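# Lift the coaster and hold it oriented over mat

## Task

Pick the coaster up with the gripper and keep it motionless in the air above the mat, rotated to match the reference picture called manual. Only the fingers may be in contact with it. Nothing may be left toppled. Call finished_scene yourself while the coaster is still held this way.

## Robot and tools

Robot: one six-joint arm with a two-finger parallel gripper. The joints, from base to tool, are shoulder pan, shoulder lift, elbow, wrist 1, wrist 2 and wrist 3. The elbow is straight at 0 and ranges -3.142 to 3.142 rad; every other joint ranges -6.283 to 6.283 rad.

Frames: every hand pose, velocity, target and camera pose is given in the arm's base frame. The base sits at (0, 0, +0.278) m in the scene frame and is slightly tilted, so straight up in base coordinates is (-0.252, -0.040, +0.967), not pure +z. In the scene frame, the origin is on the table top under the base, +z is up, and +y is to the left when looking along +x. On the gripper, the fingers point along its own +z and close along its y axis. A block sticks out about 10 cm toward the gripper's +x and turns with it. end_effector_position is the spot between the closed pads. The fingertips reach about 19 mm past it when closed and 6 mm when fully open. Quaternions are written w first.

A command row is 10 numbers for the single arm: x, y, z (metres, an absolute place in the base frame), qw, qx, qy, qz (absolute orientation), then position, force_limit, speed (each -1 to 1). Gripper position +1 is fully open (85 mm), about -0.8 is where the pads touch, and -1 closes until blocked. force_limit sets how hard the motor may squeeze. speed sets the finger rate: about 20 mm/s at -1, 85 at 0, 150 at +1. A slow, low-force close gives a gentle grip of roughly 30 N per pad. A fast close from wide open is much harder, up to about 245 N. Sending 0 is a real command, so repeat your last gripper numbers to leave the gripper unchanged.

execute_actions(actions, cameras): actions is a list of actions. Each action is a list of up to 15 rows, one row per 1/30 s step, and a short list repeats its last row. A target more than 0.6 m from the gripper along any gripper axis is refused. Send the intended quaternion in every row. cameras lists camera names, ["all"] or []. An empty actions list returns images and shows which fields are normally omitted.

move(target, speed, blend, stop_force, zero, blocking, cameras): drives the gripper in a straight line from its Hand target to an absolute pose. target is one row, or a list of up to 15 rows that together get at most 10 s. speed is in m/s, 0.002 to 3.6, default 0.25, and turning is capped at twice that in rad/s. blend is in m and rounds corners in a list; 0 means stop at each point. stop_force (N, 3 to 120) ends the path when the wrist sensor feels that much push against the motion. Use it slowly for approaches, give all rows the same finger numbers when you use it, and omit it when moving away from a contact. zero (default true) re-zeros the sensor before the move. blocking=false returns after about 0.5 s while the move continues, and it cannot be combined with stop_force. The result adds a move: line. done means at rest within 3 mm and 2 degrees. Other endings are off_target, moving, held and fault. limits=paced means the pose was clipped; limits=held means steps were withheld. Neither done nor off_target proves there was no contact. Finger changes on later rows take effect only once the arm and fingers are at rest at that point.

wait(seconds 0 to 10) lets time pass while the last command holds. stop brakes a running move; the fingers keep going. zoom_image(camera, region [x0, y0, x1, y1] in pixels, at most 504 by 504) enlarges part of the newest image from cam_head_left, cam_head_right, cam_high, cam_low or cam_wrist. All of these are 896x504. show_instructions shows the reference image. zero_wrist_force re-zeros the wrist force and torque readings. finished_scene(scene) ends the scene for good and takes the scene number printed at the end of each result.

Reading results: the state gives the gripper pose and velocities in the base frame. These can be off by a few cm, more at long reach. Hand target is where the arm is being sent. Tool commands gives the current gripper command. object_status means 0 moving, 1 blocked while opening, 2 blocked while closing (the normal sign of a grip), and 3 at the requested spot or pads touching (a thin item may still be held). position_measured is in counts: 3 is open, 78 is about 60 mm, 130 is 40 mm, 180 is 20 mm and 230 is pads together. Wrist force and torque are in the gripper's axes; a third line shows the peak since the last one shown. Joint torques include the arm's own weight. If joint velocities read within noise, the arm is still. Calibrated camera poses may be off by a few degrees and millimetres.

Motion notes: each step, the commanded orientation is clipped to within 32 degrees of the current one, so large turns take several actions. Commands are smoothed and lag by about 0.09 to 0.22 s, and fast motion can overshoot. Do not route paths close to the base, because the shoulder posture may flip. Near the first joint's axis, small hand moves can swing the whole arm.

Avoid: contact forces near 150 N (plus or minus 25) or joint torque at the load limits of 142 N m for the big joints and 26.6 N m for the wrists. Either one freezes the arm for 10 s. The arm is stiff, so aiming even slightly past a firm surface can fault it. Also avoid fast swings with a load, hard squeezes on a part still resting on something, dropping or flinging the held object, knocking things over, and anything leaving the table. Motors warn at 70 °C (MOTOR HOT) and lock at 85 °C, so avoid long stretched-out holds or pushing toward unreachable poses. Something may occasionally nudge loose objects.

Each tool is called after "Emit:" by a JSON object that holds its "api" and its "payload".

Reference images:

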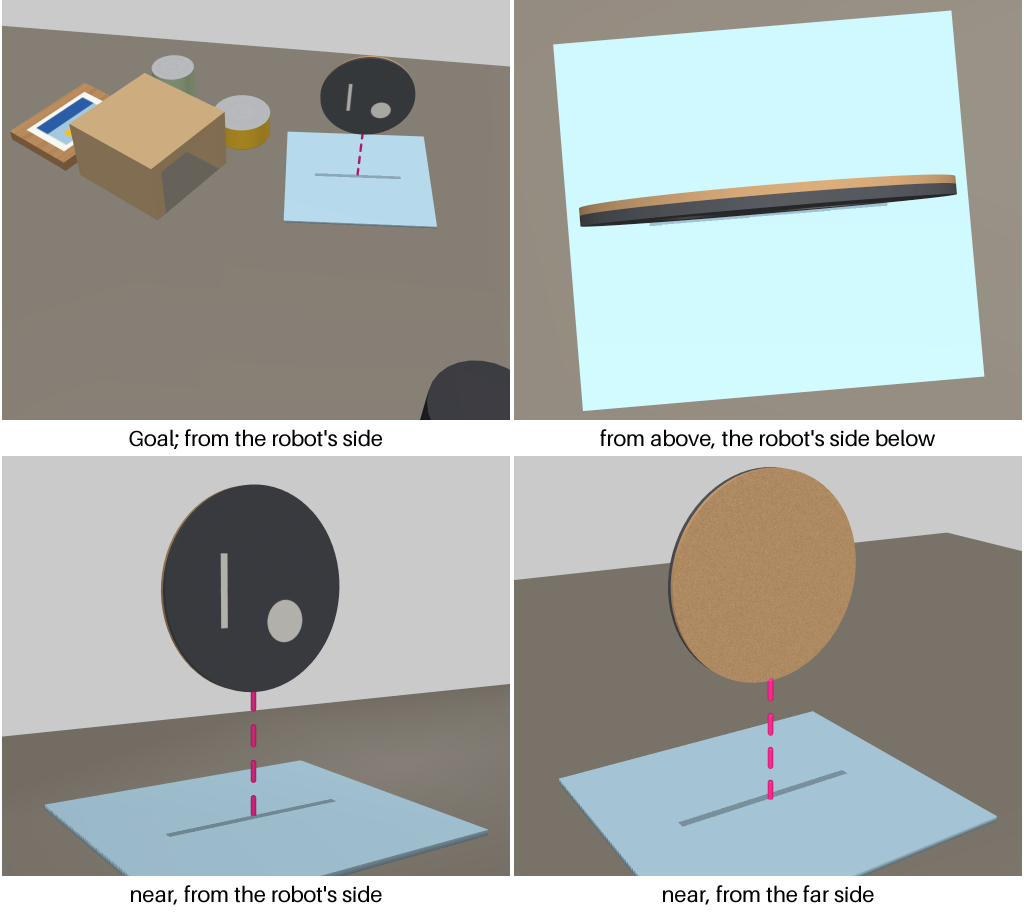

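## Session

Emit:
{"api": "execute_actions", "payload": {"actions": []}}

Scene clock: 0.00 s.
end_effector_position=(+0.0998, -0.2931, -0.1070) position_measured=3 object_status=3 end_effector_quat_wxyz=(-0.171, +0.837, +0.468, +0.227)
Joint positions: [-1.789 -1.077 2.347 -2.273 -1.464 0.302]
Joint velocities: within noise
Joint torques (N m): no reading
Wrist force (N): no reading
Wrist torque (N m): no reading
Wrist force, peak (N): no reading
Hand target: +0.0998, -0.2931, -0.1070; -0.171, +0.837, +0.468, +0.227
Tool commands: gripper/position=+1.0 gripper/force_limit=+1.0 gripper/speed=+1.0

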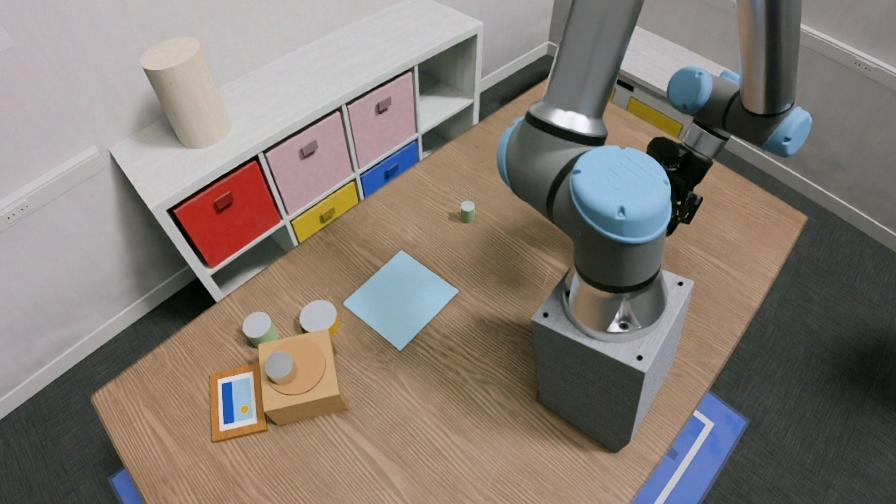

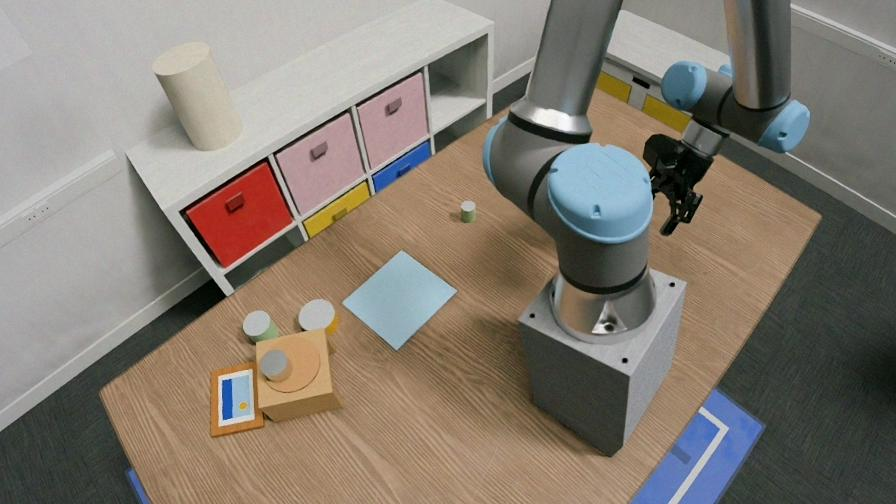

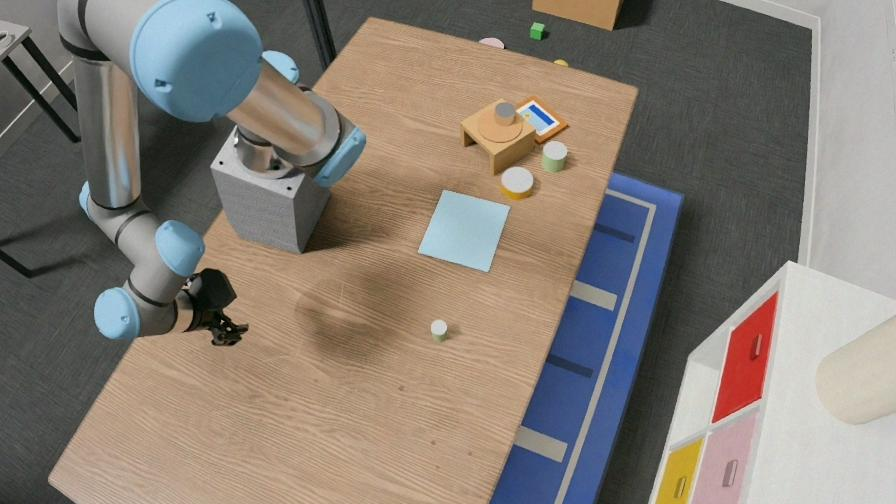

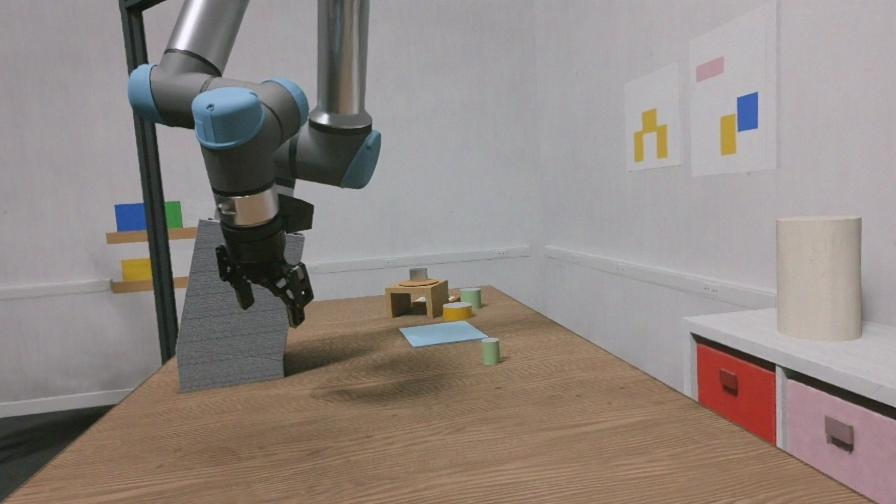

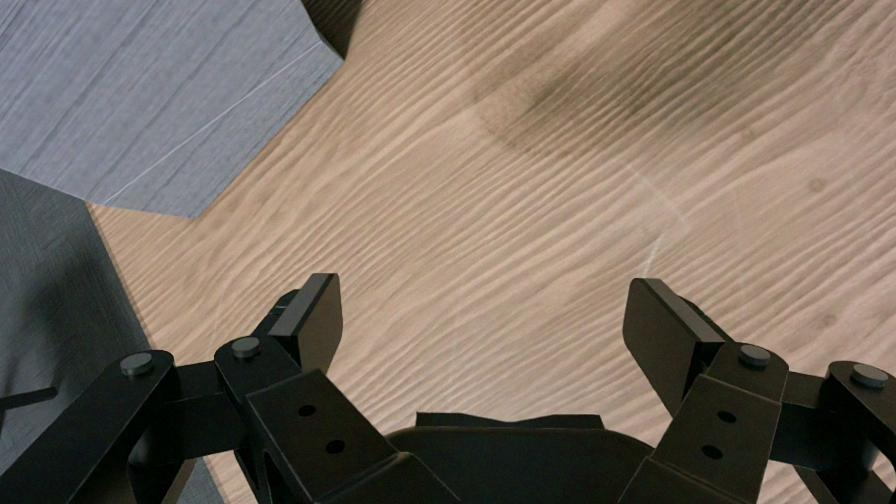

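Emit:
{"api": "zoom_image", "payload": {"camera": "cam_high", "region": [420, 70, 620, 290]}}

Emit:
{"api": "zoom_image", "payload": {"camera": "cam_head_left", "region": [190, 240, 470, 460]}}

Emit:
{"api": "zoom_image", "payload": {"camera": "cam_low", "region": [370, 250, 520, 370]}}

Emit:
{"api": "show_instructions", "payload": {}}

Scaled by 2.291 from the camera's 896x504 image, which has a finer 1280x720 frame.

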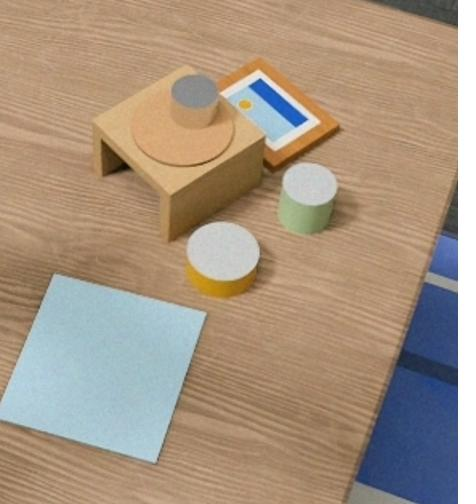

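Scaled by 1.800 from the camera's 896x504 image, which has a finer 1280x720 frame.

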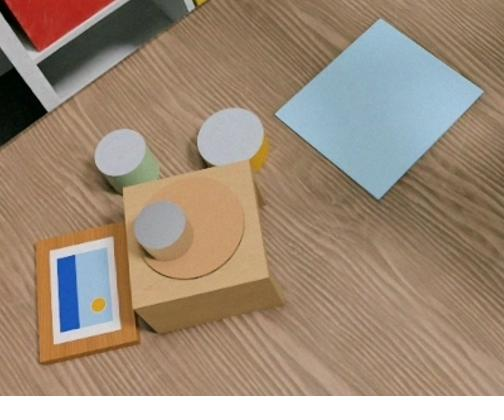

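Scaled by 3.360 from the camera's 896x504 image, which has a finer 1280x720 frame.

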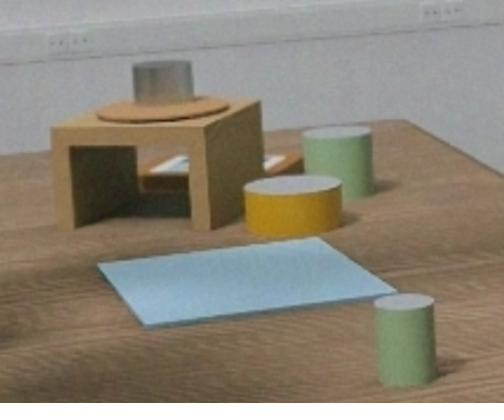

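Reference images for this scene: manual.

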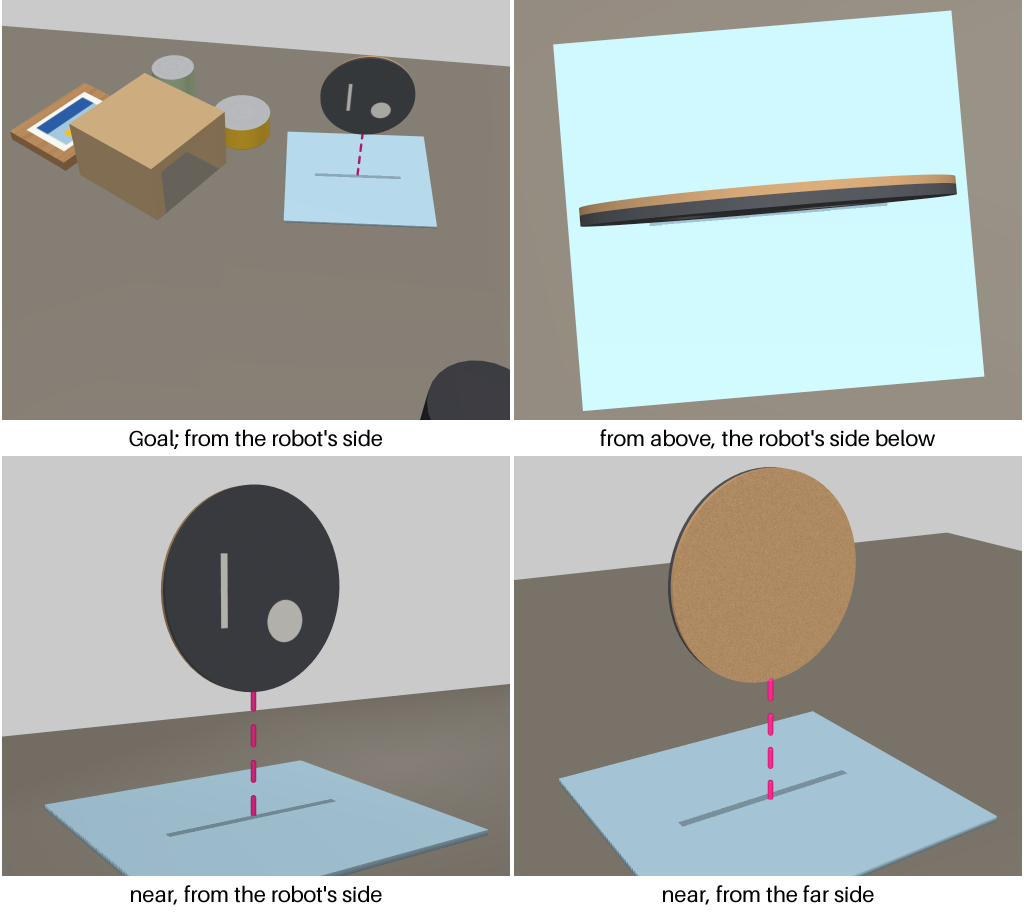

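Emit:
{"api": "zoom_image", "payload": {"camera": "cam_high", "region": [450, 85, 580, 205]}}

Emit:
{"api": "zoom_image", "payload": {"camera": "cam_head_left", "region": [200, 290, 360, 450]}}

Emit:
{"api": "zoom_image", "payload": {"camera": "cam_head_right", "region": [200, 290, 360, 450]}}

Emit:
{"api": "zoom_image", "payload": {"camera": "cam_low", "region": [376, 256, 496, 326]}}

Scaled by 3.877 from the camera's 896x504 image, which has a finer 1280x720 frame.

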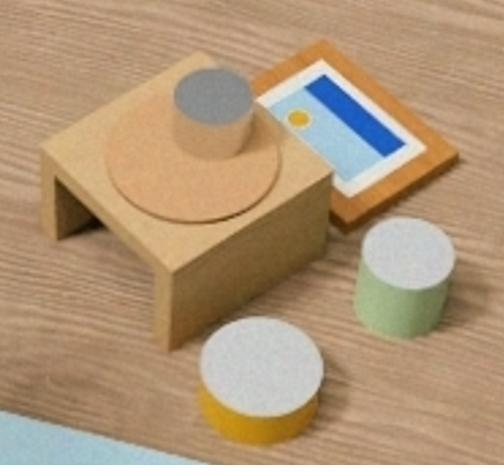

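Scaled by 3.150 from the camera's 896x504 image, which has a finer 1280x720 frame.

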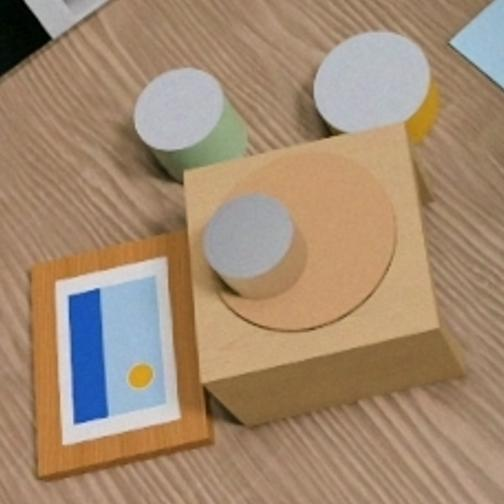

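Scaled by 3.150 from the camera's 896x504 image, which has a finer 1280x720 frame.

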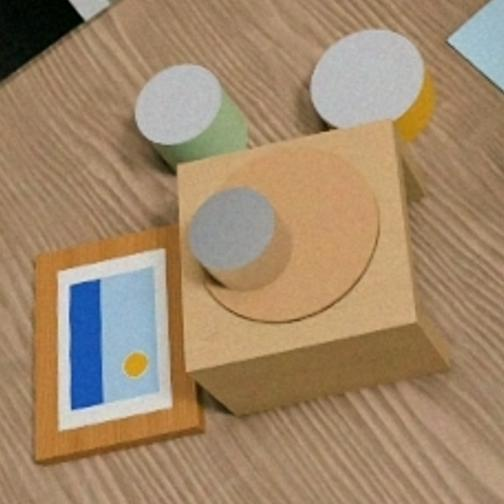

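Scaled by 4.200 from the camera's 896x504 image, which has a finer 1280x720 frame.

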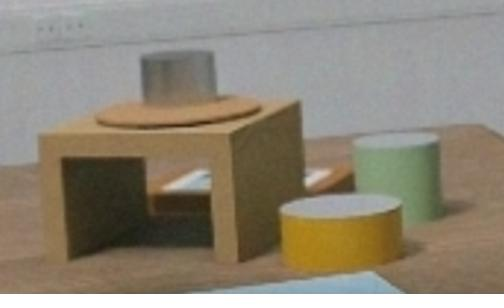

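Emit:
{"api": "move", "payload": {"target": [[0.1967, -0.2938, 0.0821, 0.0631, 0.7738, 0.6203, 0.1118, 1, 1, 1], [0.3523, -0.1091, 0.1717, 0.1044, 0.4392, 0.8892, 0.0746, 1, 1, 1], [0.3818, 0.0921, 0.1879, 0.1271, -0.0210, 0.9915, 0.0180, 1, 1, 1], [0.2602, 0.3069, 0.1861, 0.1190, -0.5140, 0.8481, -0.0479, 1, 1, 1]], "blend": [0.06, 0.06, 0.06, 0], "speed": 0.4, "cameras": ["cam_wrist", "cam_head_left", "cam_high"]}}

Scene clock: 519.43 s.
end_effector_position=(+0.2602, +0.3069, +0.1861) position_measured=3 object_status=3 end_effector_quat_wxyz=(+0.119, -0.514, +0.848, -0.048)
Joint positions: [0.602 -1.876 2.286 -2.215 -1.679 -0.5]
Joint torques (N m): [12.03 -6.99 -28.85 -3.64 -1.88 -2.57]
Wrist force (N): [1.1 0.4 -1.0]
Wrist torque (N m): [0.06 -0.12 0.12]
Wrist force, peak (N): [-2.0 -0.3 0.6]
Hand target: +0.2602, +0.3069, +0.1861; +0.119, -0.514, +0.848, -0.048
Off the commanded pose: 0.000 m, 0 deg.
move: done
camera_calibration:
cam_wrist: T_world_to_cam=[[-0.861996, 0.460658, -0.211558, 0.134203], [0.318768, 0.817094, 0.480358, -0.401347], [0.394143, 0.346629, -0.851175, 0.0832125], [0, 0, 0, 1]] pos_world=[0.210822, 0.237273, 0.292011]
Images, in order (width x height): cam_head_left 896x504, cam_high 896x504, cam_wrist 896x504.

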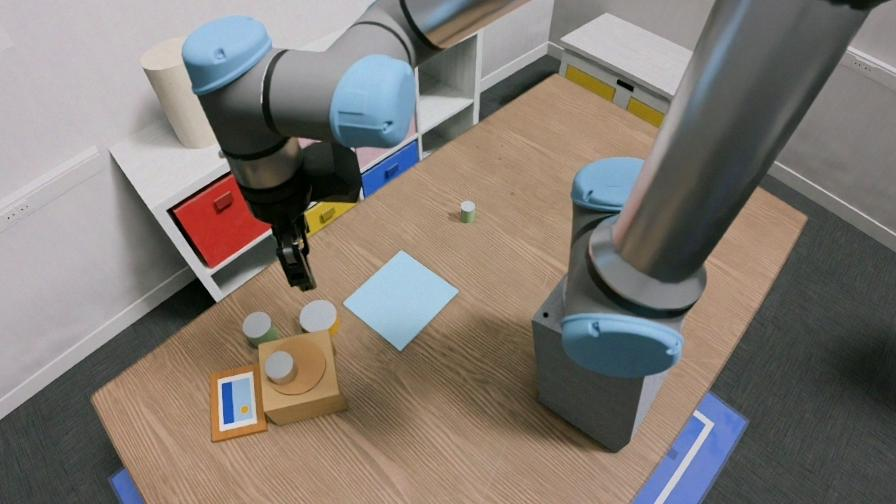

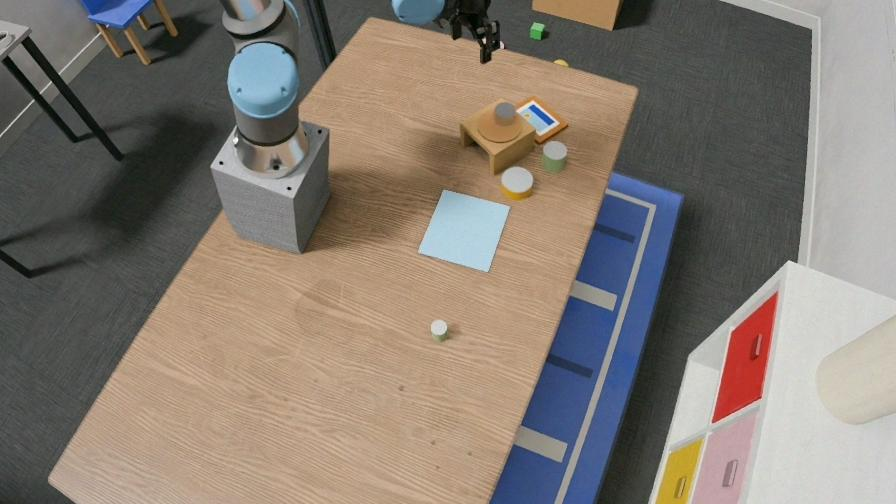

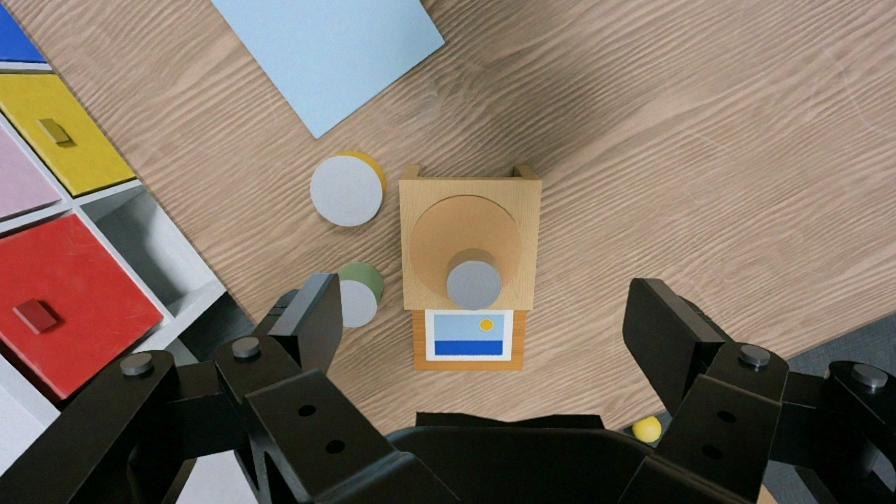

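Emit:
{"api": "zoom_image", "payload": {"camera": "cam_wrist", "region": [380, 150, 560, 330]}}

Scaled by 2.800 from the camera's 896x504 image, which has a finer 1280x720 frame.

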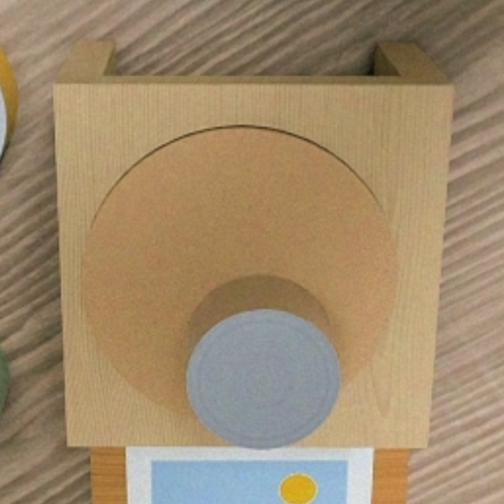

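Emit:
{"api": "move", "payload": {"target": [0.3523, 0.4142, -0.0077, 0.1186, -0.5213, 0.8437, -0.0490, 1, 1, 1], "speed": 0.3, "cameras": ["cam_wrist", "cam_head_left", "cam_low"]}}

Scene clock: 645.03 s.
end_effector_position=(+0.3523, +0.4142, -0.0077) position_measured=3 object_status=3 end_effector_quat_wxyz=(+0.119, -0.521, +0.844, -0.049)
Joint positions: [0.679 -1.154 2.165 -2.807 -1.697 -0.442]
Joint torques (N m): [13.66 -26.27 -19.4 -3.68 -1.83 2.77]
Wrist force (N): [1.5 -0.2 -1.0]
Wrist torque (N m): [-0.03 -0.18 -0.09]
Wrist force, peak (N): [2.0 -0.2 -2.7]
Hand target: +0.3523, +0.4142, -0.0077; +0.119, -0.521, +0.844, -0.049
Off the commanded pose: 0.000 m, 0 deg.
move: done
camera_calibration:
cam_wrist: T_world_to_cam=[[-0.86938, 0.445216, -0.214386, 0.132062], [0.304591, 0.824456, 0.476966, -0.423387], [0.389105, 0.349365, -0.852374, -0.154536], [0, 0, 0, 1]] pos_world=[0.303902, 0.344257, 0.0985314]
Images, in order (width x height): cam_head_left 896x504, cam_low 896x504, cam_wrist 896x504.

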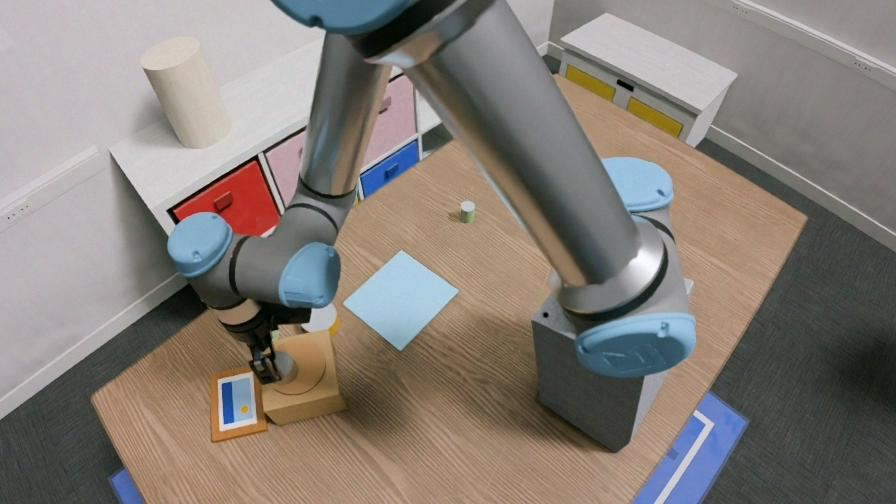

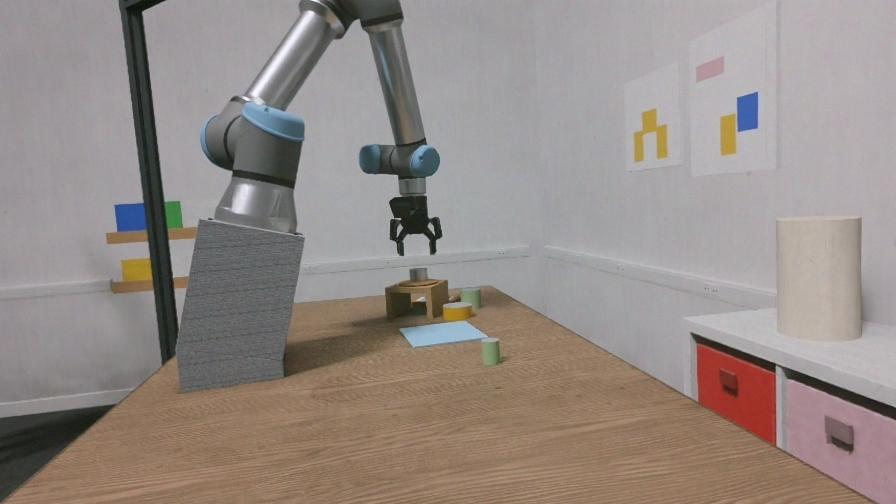

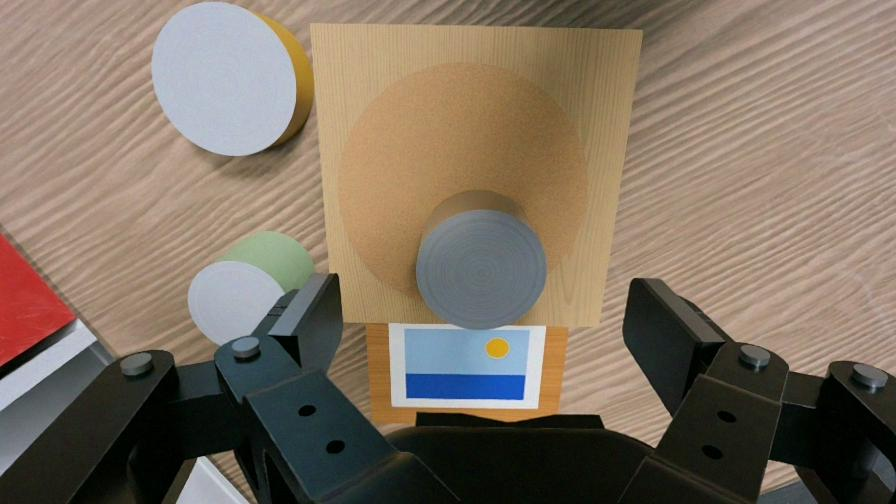

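Emit:
{"api": "move", "payload": {"target": [[0.3658, 0.4159, -0.0610, 0.1186, -0.5213, 0.8437, -0.0490, 1, -0.6, -0.6], [0.3658, 0.4159, -0.0610, 0.1186, -0.5213, 0.8437, -0.0490, -1, -0.6, -0.6]], "speed": 0.15, "cameras": ["cam_wrist"]}}

Scene clock: 721.63 s.
end_effector_position=(+0.3658, +0.4159, -0.0610) position_measured=106 object_status=2 end_effector_quat_wxyz=(+0.119, -0.521, +0.844, -0.049)
Joint positions: [0.665 -1.007 2.15 -2.94 -1.694 -0.456]
Joint torques (N m): [0.28 -29.8 -13.43 -1.69 0.32 -2.65]
Wrist force (N): [8.3 2.2 -20.0]
Wrist torque (N m): [0.07 -0.44 0.17]
Wrist force, peak (N): [8.6 2.0 -20.3]
Hand target: +0.3658, +0.4159, -0.0610; +0.119, -0.521, +0.844, -0.049
Off the commanded pose: 0.000 m, 0 deg.
move: done
camera_calibration:
cam_wrist: T_world_to_cam=[[-0.869373, 0.445234, -0.214375, 0.131627], [0.30461, 0.824446, 0.476971, -0.403546], [0.389104, 0.349365, -0.852374, -0.205973], [0, 0, 0, 1]] pos_world=[0.317502, 0.346057, 0.0451314]
Images, in order (width x height): cam_wrist 896x504.

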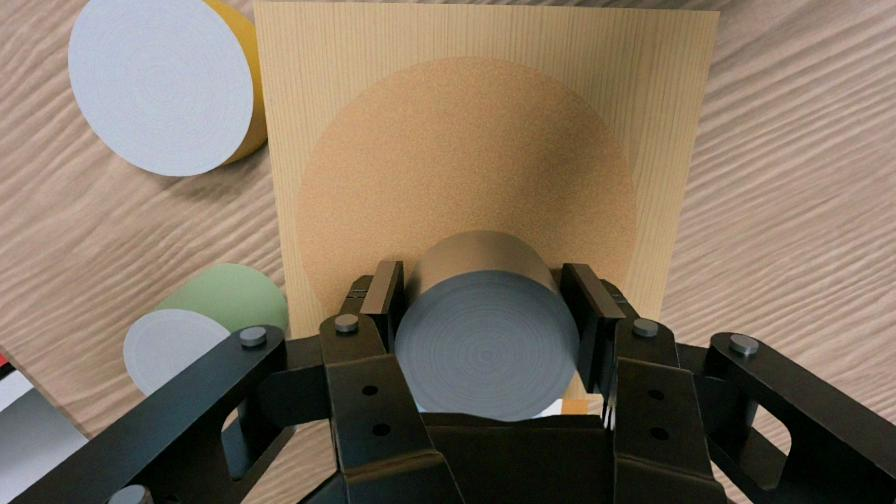

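Emit:
{"api": "move", "payload": {"target": [[0.3432, 0.4122, 0.0260, 0.1186, -0.5213, 0.8437, -0.0490, -1, -0.6, -0.6], [0.1721, 0.4301, -0.0487, 0.1186, -0.5213, 0.8437, -0.0490, -1, -0.6, -0.6], [0.2047, 0.4354, -0.1744, 0.1186, -0.5213, 0.8437, -0.0490, -1, -0.6, -0.6]], "blend": [0.02, 0.03, 0], "speed": [0.12, 0.3, 0.15], "cameras": ["cam_wrist", "cam_head_left"]}}

Scene clock: 761.97 s.
end_effector_position=(+0.2047, +0.4354, -0.1744) position_measured=106 object_status=2 end_effector_quat_wxyz=(+0.119, -0.521, +0.844, -0.049)
Joint positions: [0.95 -0.736 2.271 -3.289 -1.752 -0.174]
Joint torques (N m): [1.96 -27.86 -7.17 -3.62 1.38 -2.46]
Wrist force (N): [1.4 -0.6 0.6]
Wrist torque (N m): [-0.09 -0.16 0.10]
Wrist force, peak (N): [8.6 2.1 -20.6]
Hand target: +0.2047, +0.4354, -0.1744; +0.119, -0.521, +0.844, -0.049
Off the commanded pose: 0.000 m, 0 deg.
move: done
camera_calibration:
cam_wrist: T_world_to_cam=[[-0.869422, 0.445177, -0.214294, -0.0413656], [0.304622, 0.824483, 0.4769, -0.31653], [0.388986, 0.349349, -0.852435, -0.246654], [0, 0, 0, 1]] pos_world=[0.156403, 0.365557, -0.0681682]
Images, in order (width x height): cam_head_left 896x504, cam_wrist 896x504.

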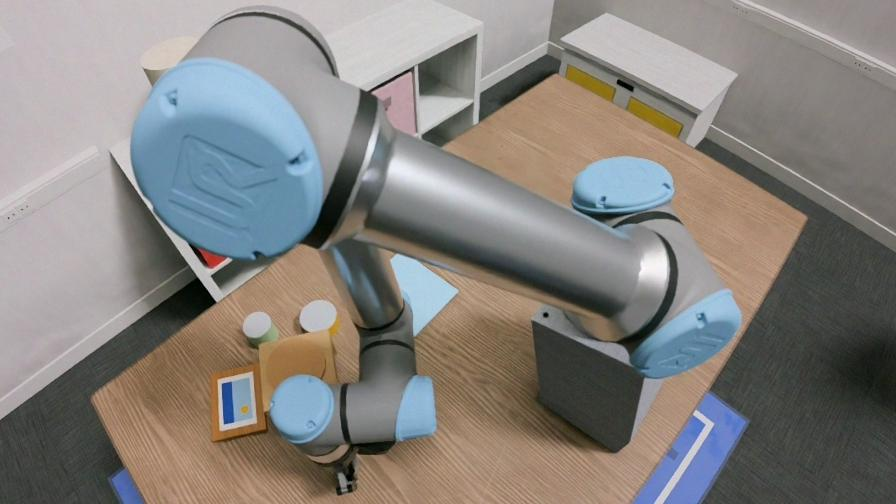

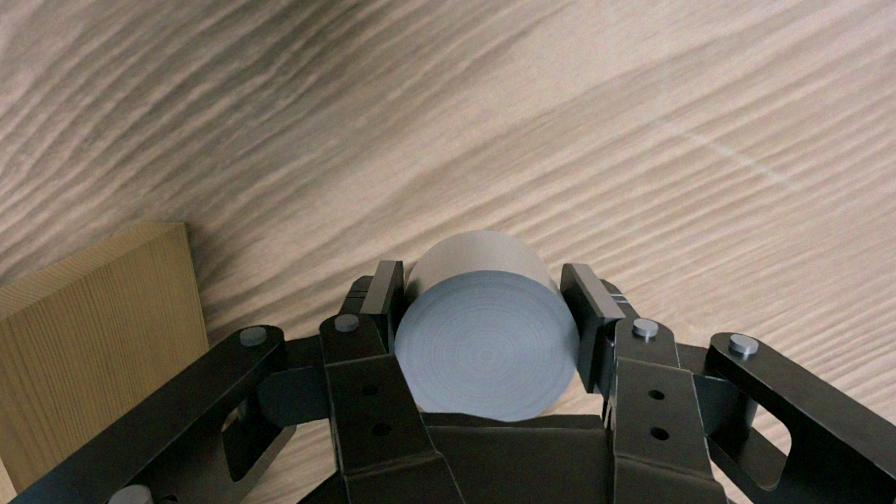

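Emit:
{"api": "move", "payload": {"target": [0.2128, 0.4367, -0.2054, 0.1186, -0.5213, 0.8437, -0.0490, -1, -0.6, -0.6], "speed": 0.02, "stop_force": 4}}

Scene clock: 769.90 s.
end_effector_position=(+0.2092, +0.4361, -0.1917) position_measured=106 object_status=2 end_effector_quat_wxyz=(+0.119, -0.521, +0.844, -0.049)
Joint positions: [0.942 -0.683 2.25 -3.322 -1.751 -0.182]
Joint torques (N m): [15.7 -50.62 9.95 -1.17 -1.33 2.76]
Wrist force (N): [1.2 -0.1 0.0]
Wrist torque (N m): [-0.01 -0.13 0.09]
Wrist force, peak (N): [15.9 -0.9 -41.8]
Hand target: +0.2092, +0.4361, -0.1917; +0.119, -0.521, +0.844, -0.049
Off the commanded pose: 0.014 m, 0 deg.
move: contact

Emit:
{"api": "move", "payload": {"target": [[0.2092, 0.4361, -0.1917, 0.1186, -0.5213, 0.8437, -0.0490, 0.7, -0.6, -0.6], [0.1720, 0.4300, -0.0486, 0.1186, -0.5213, 0.8437, -0.0490, 0.7, -0.6, -0.6], [0.3374, 0.4582, -0.0253, 0.0940, -0.7838, 0.6076, -0.0874, 0.15, -0.6, 0]], "blend": [0, 0.03, 0], "speed": [0.1, 0.15, 0.3], "cameras": ["cam_wrist", "cam_head_left"]}}

Scene clock: 945.80 s.
end_effector_position=(+0.3374, +0.4582, -0.0253) position_measured=110 object_status=0 end_effector_quat_wxyz=(-0.094, +0.784, -0.608, +0.087)
Joint positions: [0.766 -1.072 2.089 -2.801 -1.716 -1.072]
Joint torques (N m): [0.41 -30.09 -17.95 -1.11 1.36 -2.41]
Wrist force (N): [1.9 -0.1 -0.9]
Wrist torque (N m): [0.00 -0.26 0.12]
Wrist force, peak (N): [2.5 0.9 -1.7]
Hand target: +0.3374, +0.4582, -0.0253; -0.094, +0.784, -0.608, +0.087
Off the commanded pose: 0.000 m, 0 deg.
move: done
camera_calibration:
cam_wrist: T_world_to_cam=[[-0.932332, -0.251019, -0.260282, 0.434855], [-0.327853, 0.890452, 0.315608, -0.267652], [0.152545, 0.379586, -0.912494, -0.114793], [0, 0, 0, 1]] pos_world=[0.33519, 0.391062, 0.0929104]
Images, in order (width x height): cam_head_left 896x504, cam_wrist 896x504.

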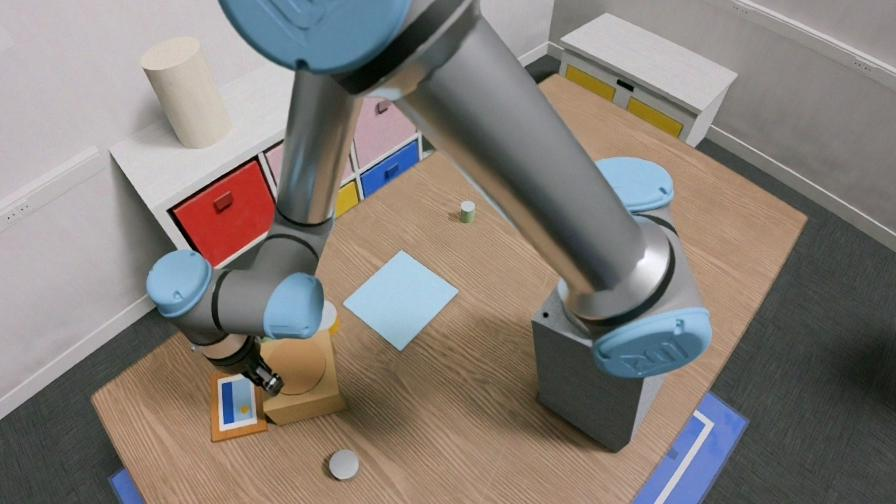

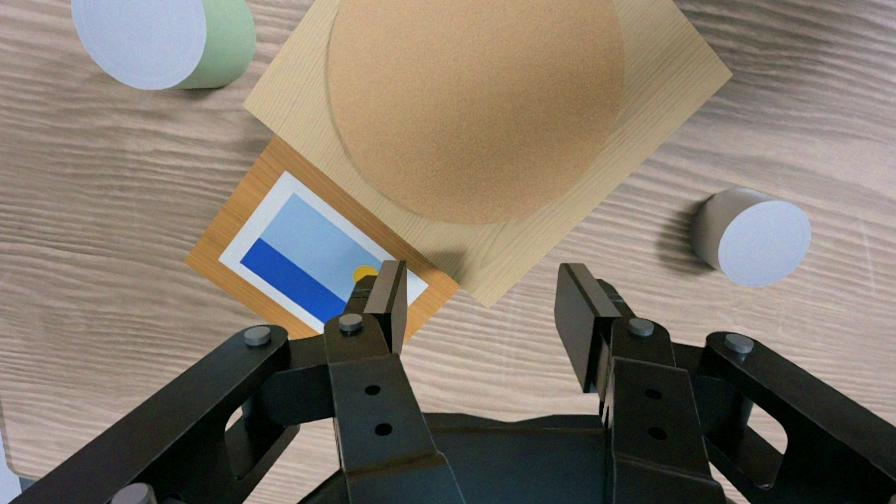

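Emit:
{"api": "move", "payload": {"target": [0.3469, 0.4597, -0.0620, 0.0940, -0.7838, 0.6076, -0.0874, 0.15, -0.6, 0], "speed": 0.12}}

Emit:
{"api": "move", "payload": {"target": [0.3520, 0.4606, -0.0814, 0.0940, -0.7838, 0.6076, -0.0874, 0.15, -0.6, 0], "speed": 0.006, "stop_force": 3, "cameras": ["cam_wrist"]}}

Scene clock: 979.90 s.
end_effector_position=(+0.3469, +0.4597, -0.0620) position_measured=110 object_status=3 end_effector_quat_wxyz=(-0.094, +0.784, -0.608, +0.087)
Joint positions: [0.756 -0.977 2.076 -2.885 -1.714 -1.083]
Joint torques (N m): [0.86 -31.1 -16.44 -3.26 1.17 -2.62]
Wrist force (N): [1.5 -0.1 -1.0]
Wrist torque (N m): [-0.02 -0.19 0.13]
Wrist force, peak (N): [1.8 -0.3 -1.9]
Hand target: +0.3469, +0.4597, -0.0620; -0.094, +0.784, -0.608, +0.087
Off the commanded pose: 0.000 m, 0 deg.
move: done

Scene clock: 983.07 s.
end_effector_position=(+0.3499, +0.4602, -0.0735) position_measured=110 object_status=3 end_effector_quat_wxyz=(-0.094, +0.784, -0.608, +0.087)
Joint positions: [0.752 -0.946 2.07 -2.909 -1.713 -1.086]
Joint torques (N m): [12.49 -52.56 1.75 -2.08 0.5 1.61]
Wrist force (N): [1.4 -0.1 -1.2]
Wrist torque (N m): [0.01 -0.18 0.13]
Wrist force, peak (N): [3.2 2.3 -13.9]
Hand target: +0.3499, +0.4602, -0.0735; -0.094, +0.784, -0.608, +0.087
Off the commanded pose: 0.008 m, 0 deg.
move: contact
camera_calibration:
cam_wrist: T_world_to_cam=[[-0.93235, -0.251064, -0.260175, 0.43451], [-0.327845, 0.890473, 0.315557, -0.25022], [0.152453, 0.379506, -0.912542, -0.161414], [0, 0, 0, 1]] pos_world=[0.34769, 0.393162, 0.0447106]
Images, in order (width x height): cam_wrist 896x504.

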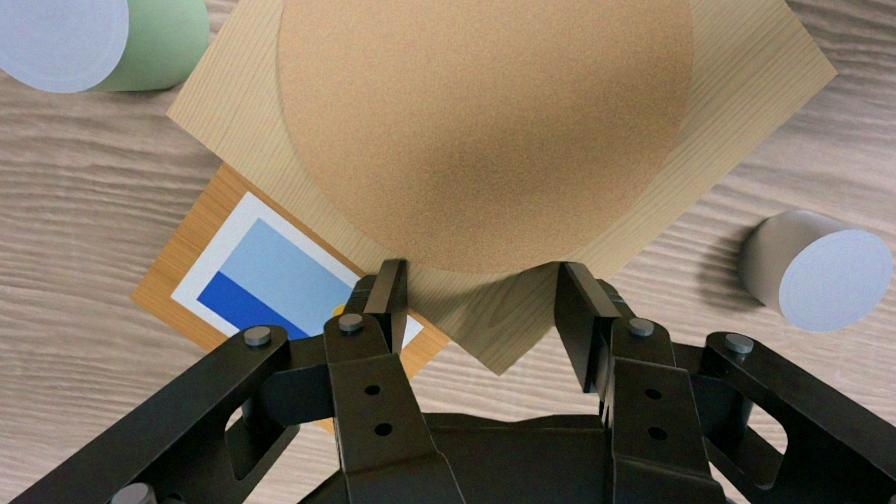

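Emit:
{"api": "move", "payload": {"target": [[0.3493, 0.4601, -0.0711, 0.0940, -0.7838, 0.6076, -0.0874, 0.15, -0.6, 0], [0.3688, 0.3834, -0.0693, 0.0940, -0.7838, 0.6076, -0.0874, 0.15, -0.6, 0], [0.3669, 0.3912, -0.0695, 0.0940, -0.7838, 0.6076, -0.0874, 0.15, -0.6, 0], [0.3374, 0.3864, 0.0441, 0.0940, -0.7838, 0.6076, -0.0874, 0.15, -0.6, 0]], "speed": [0.03, 0.06, 0.06, 0.2], "cameras": ["cam_wrist", "cam_head_left", "cam_low"]}}

Scene clock: 1028.53 s.
end_effector_position=(+0.3374, +0.3864, +0.0441) position_measured=110 object_status=3 end_effector_quat_wxyz=(-0.094, +0.784, -0.608, +0.087)
Joint positions: [0.652 -1.33 2.222 -2.691 -1.691 -1.185]
Joint torques (N m): [12.56 -43.27 -20.94 -0.95 -1.87 2.82]
Wrist force (N): [1.5 -0.2 -0.7]
Wrist torque (N m): [-0.03 -0.18 -0.10]
Wrist force, peak (N): [1.3 0.0 -2.2]
Hand target: +0.3374, +0.3864, +0.0441; -0.094, +0.784, -0.608, +0.087
Off the commanded pose: 0.000 m, 0 deg.
move: done
camera_calibration:
cam_wrist: T_world_to_cam=[[-0.932336, -0.251029, -0.26026, 0.434896], [-0.327839, 0.890485, 0.315527, -0.225623], [0.152551, 0.3795, -0.912528, -0.0241804], [0, 0, 0, 1]] pos_world=[0.33519, 0.319262, 0.162311]
Images, in order (width x height): cam_head_left 896x504, cam_low 896x504, cam_wrist 896x504.

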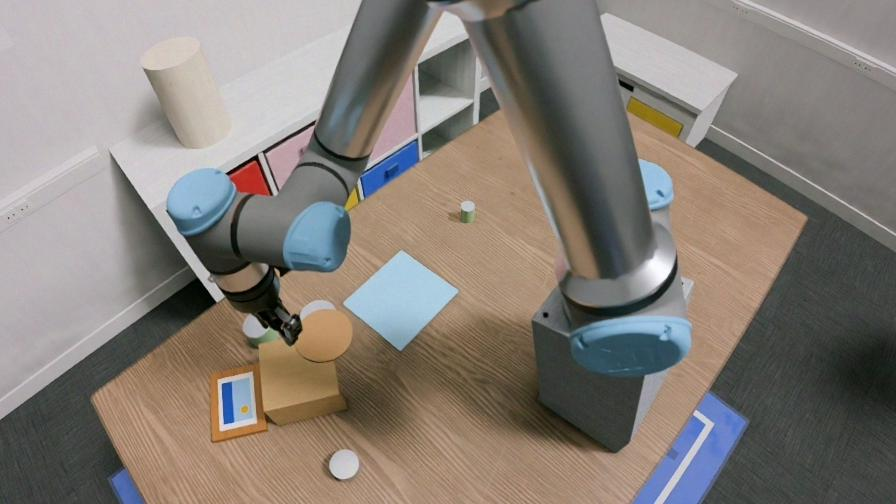

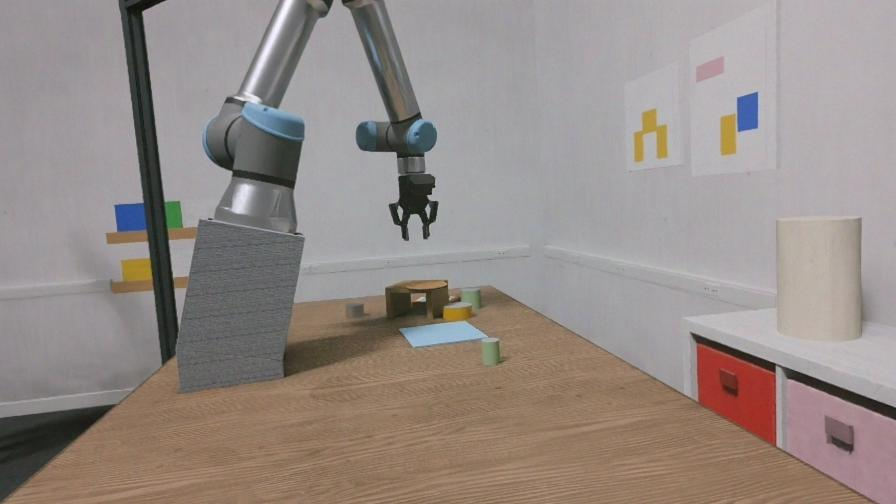

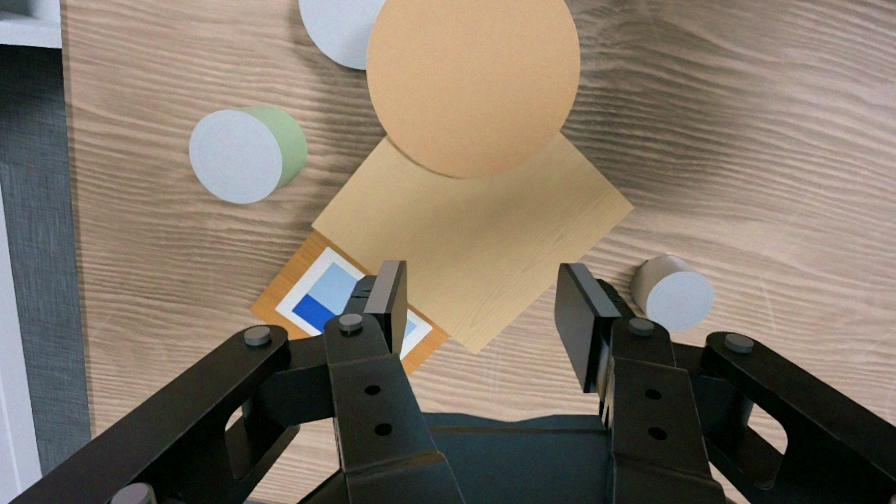

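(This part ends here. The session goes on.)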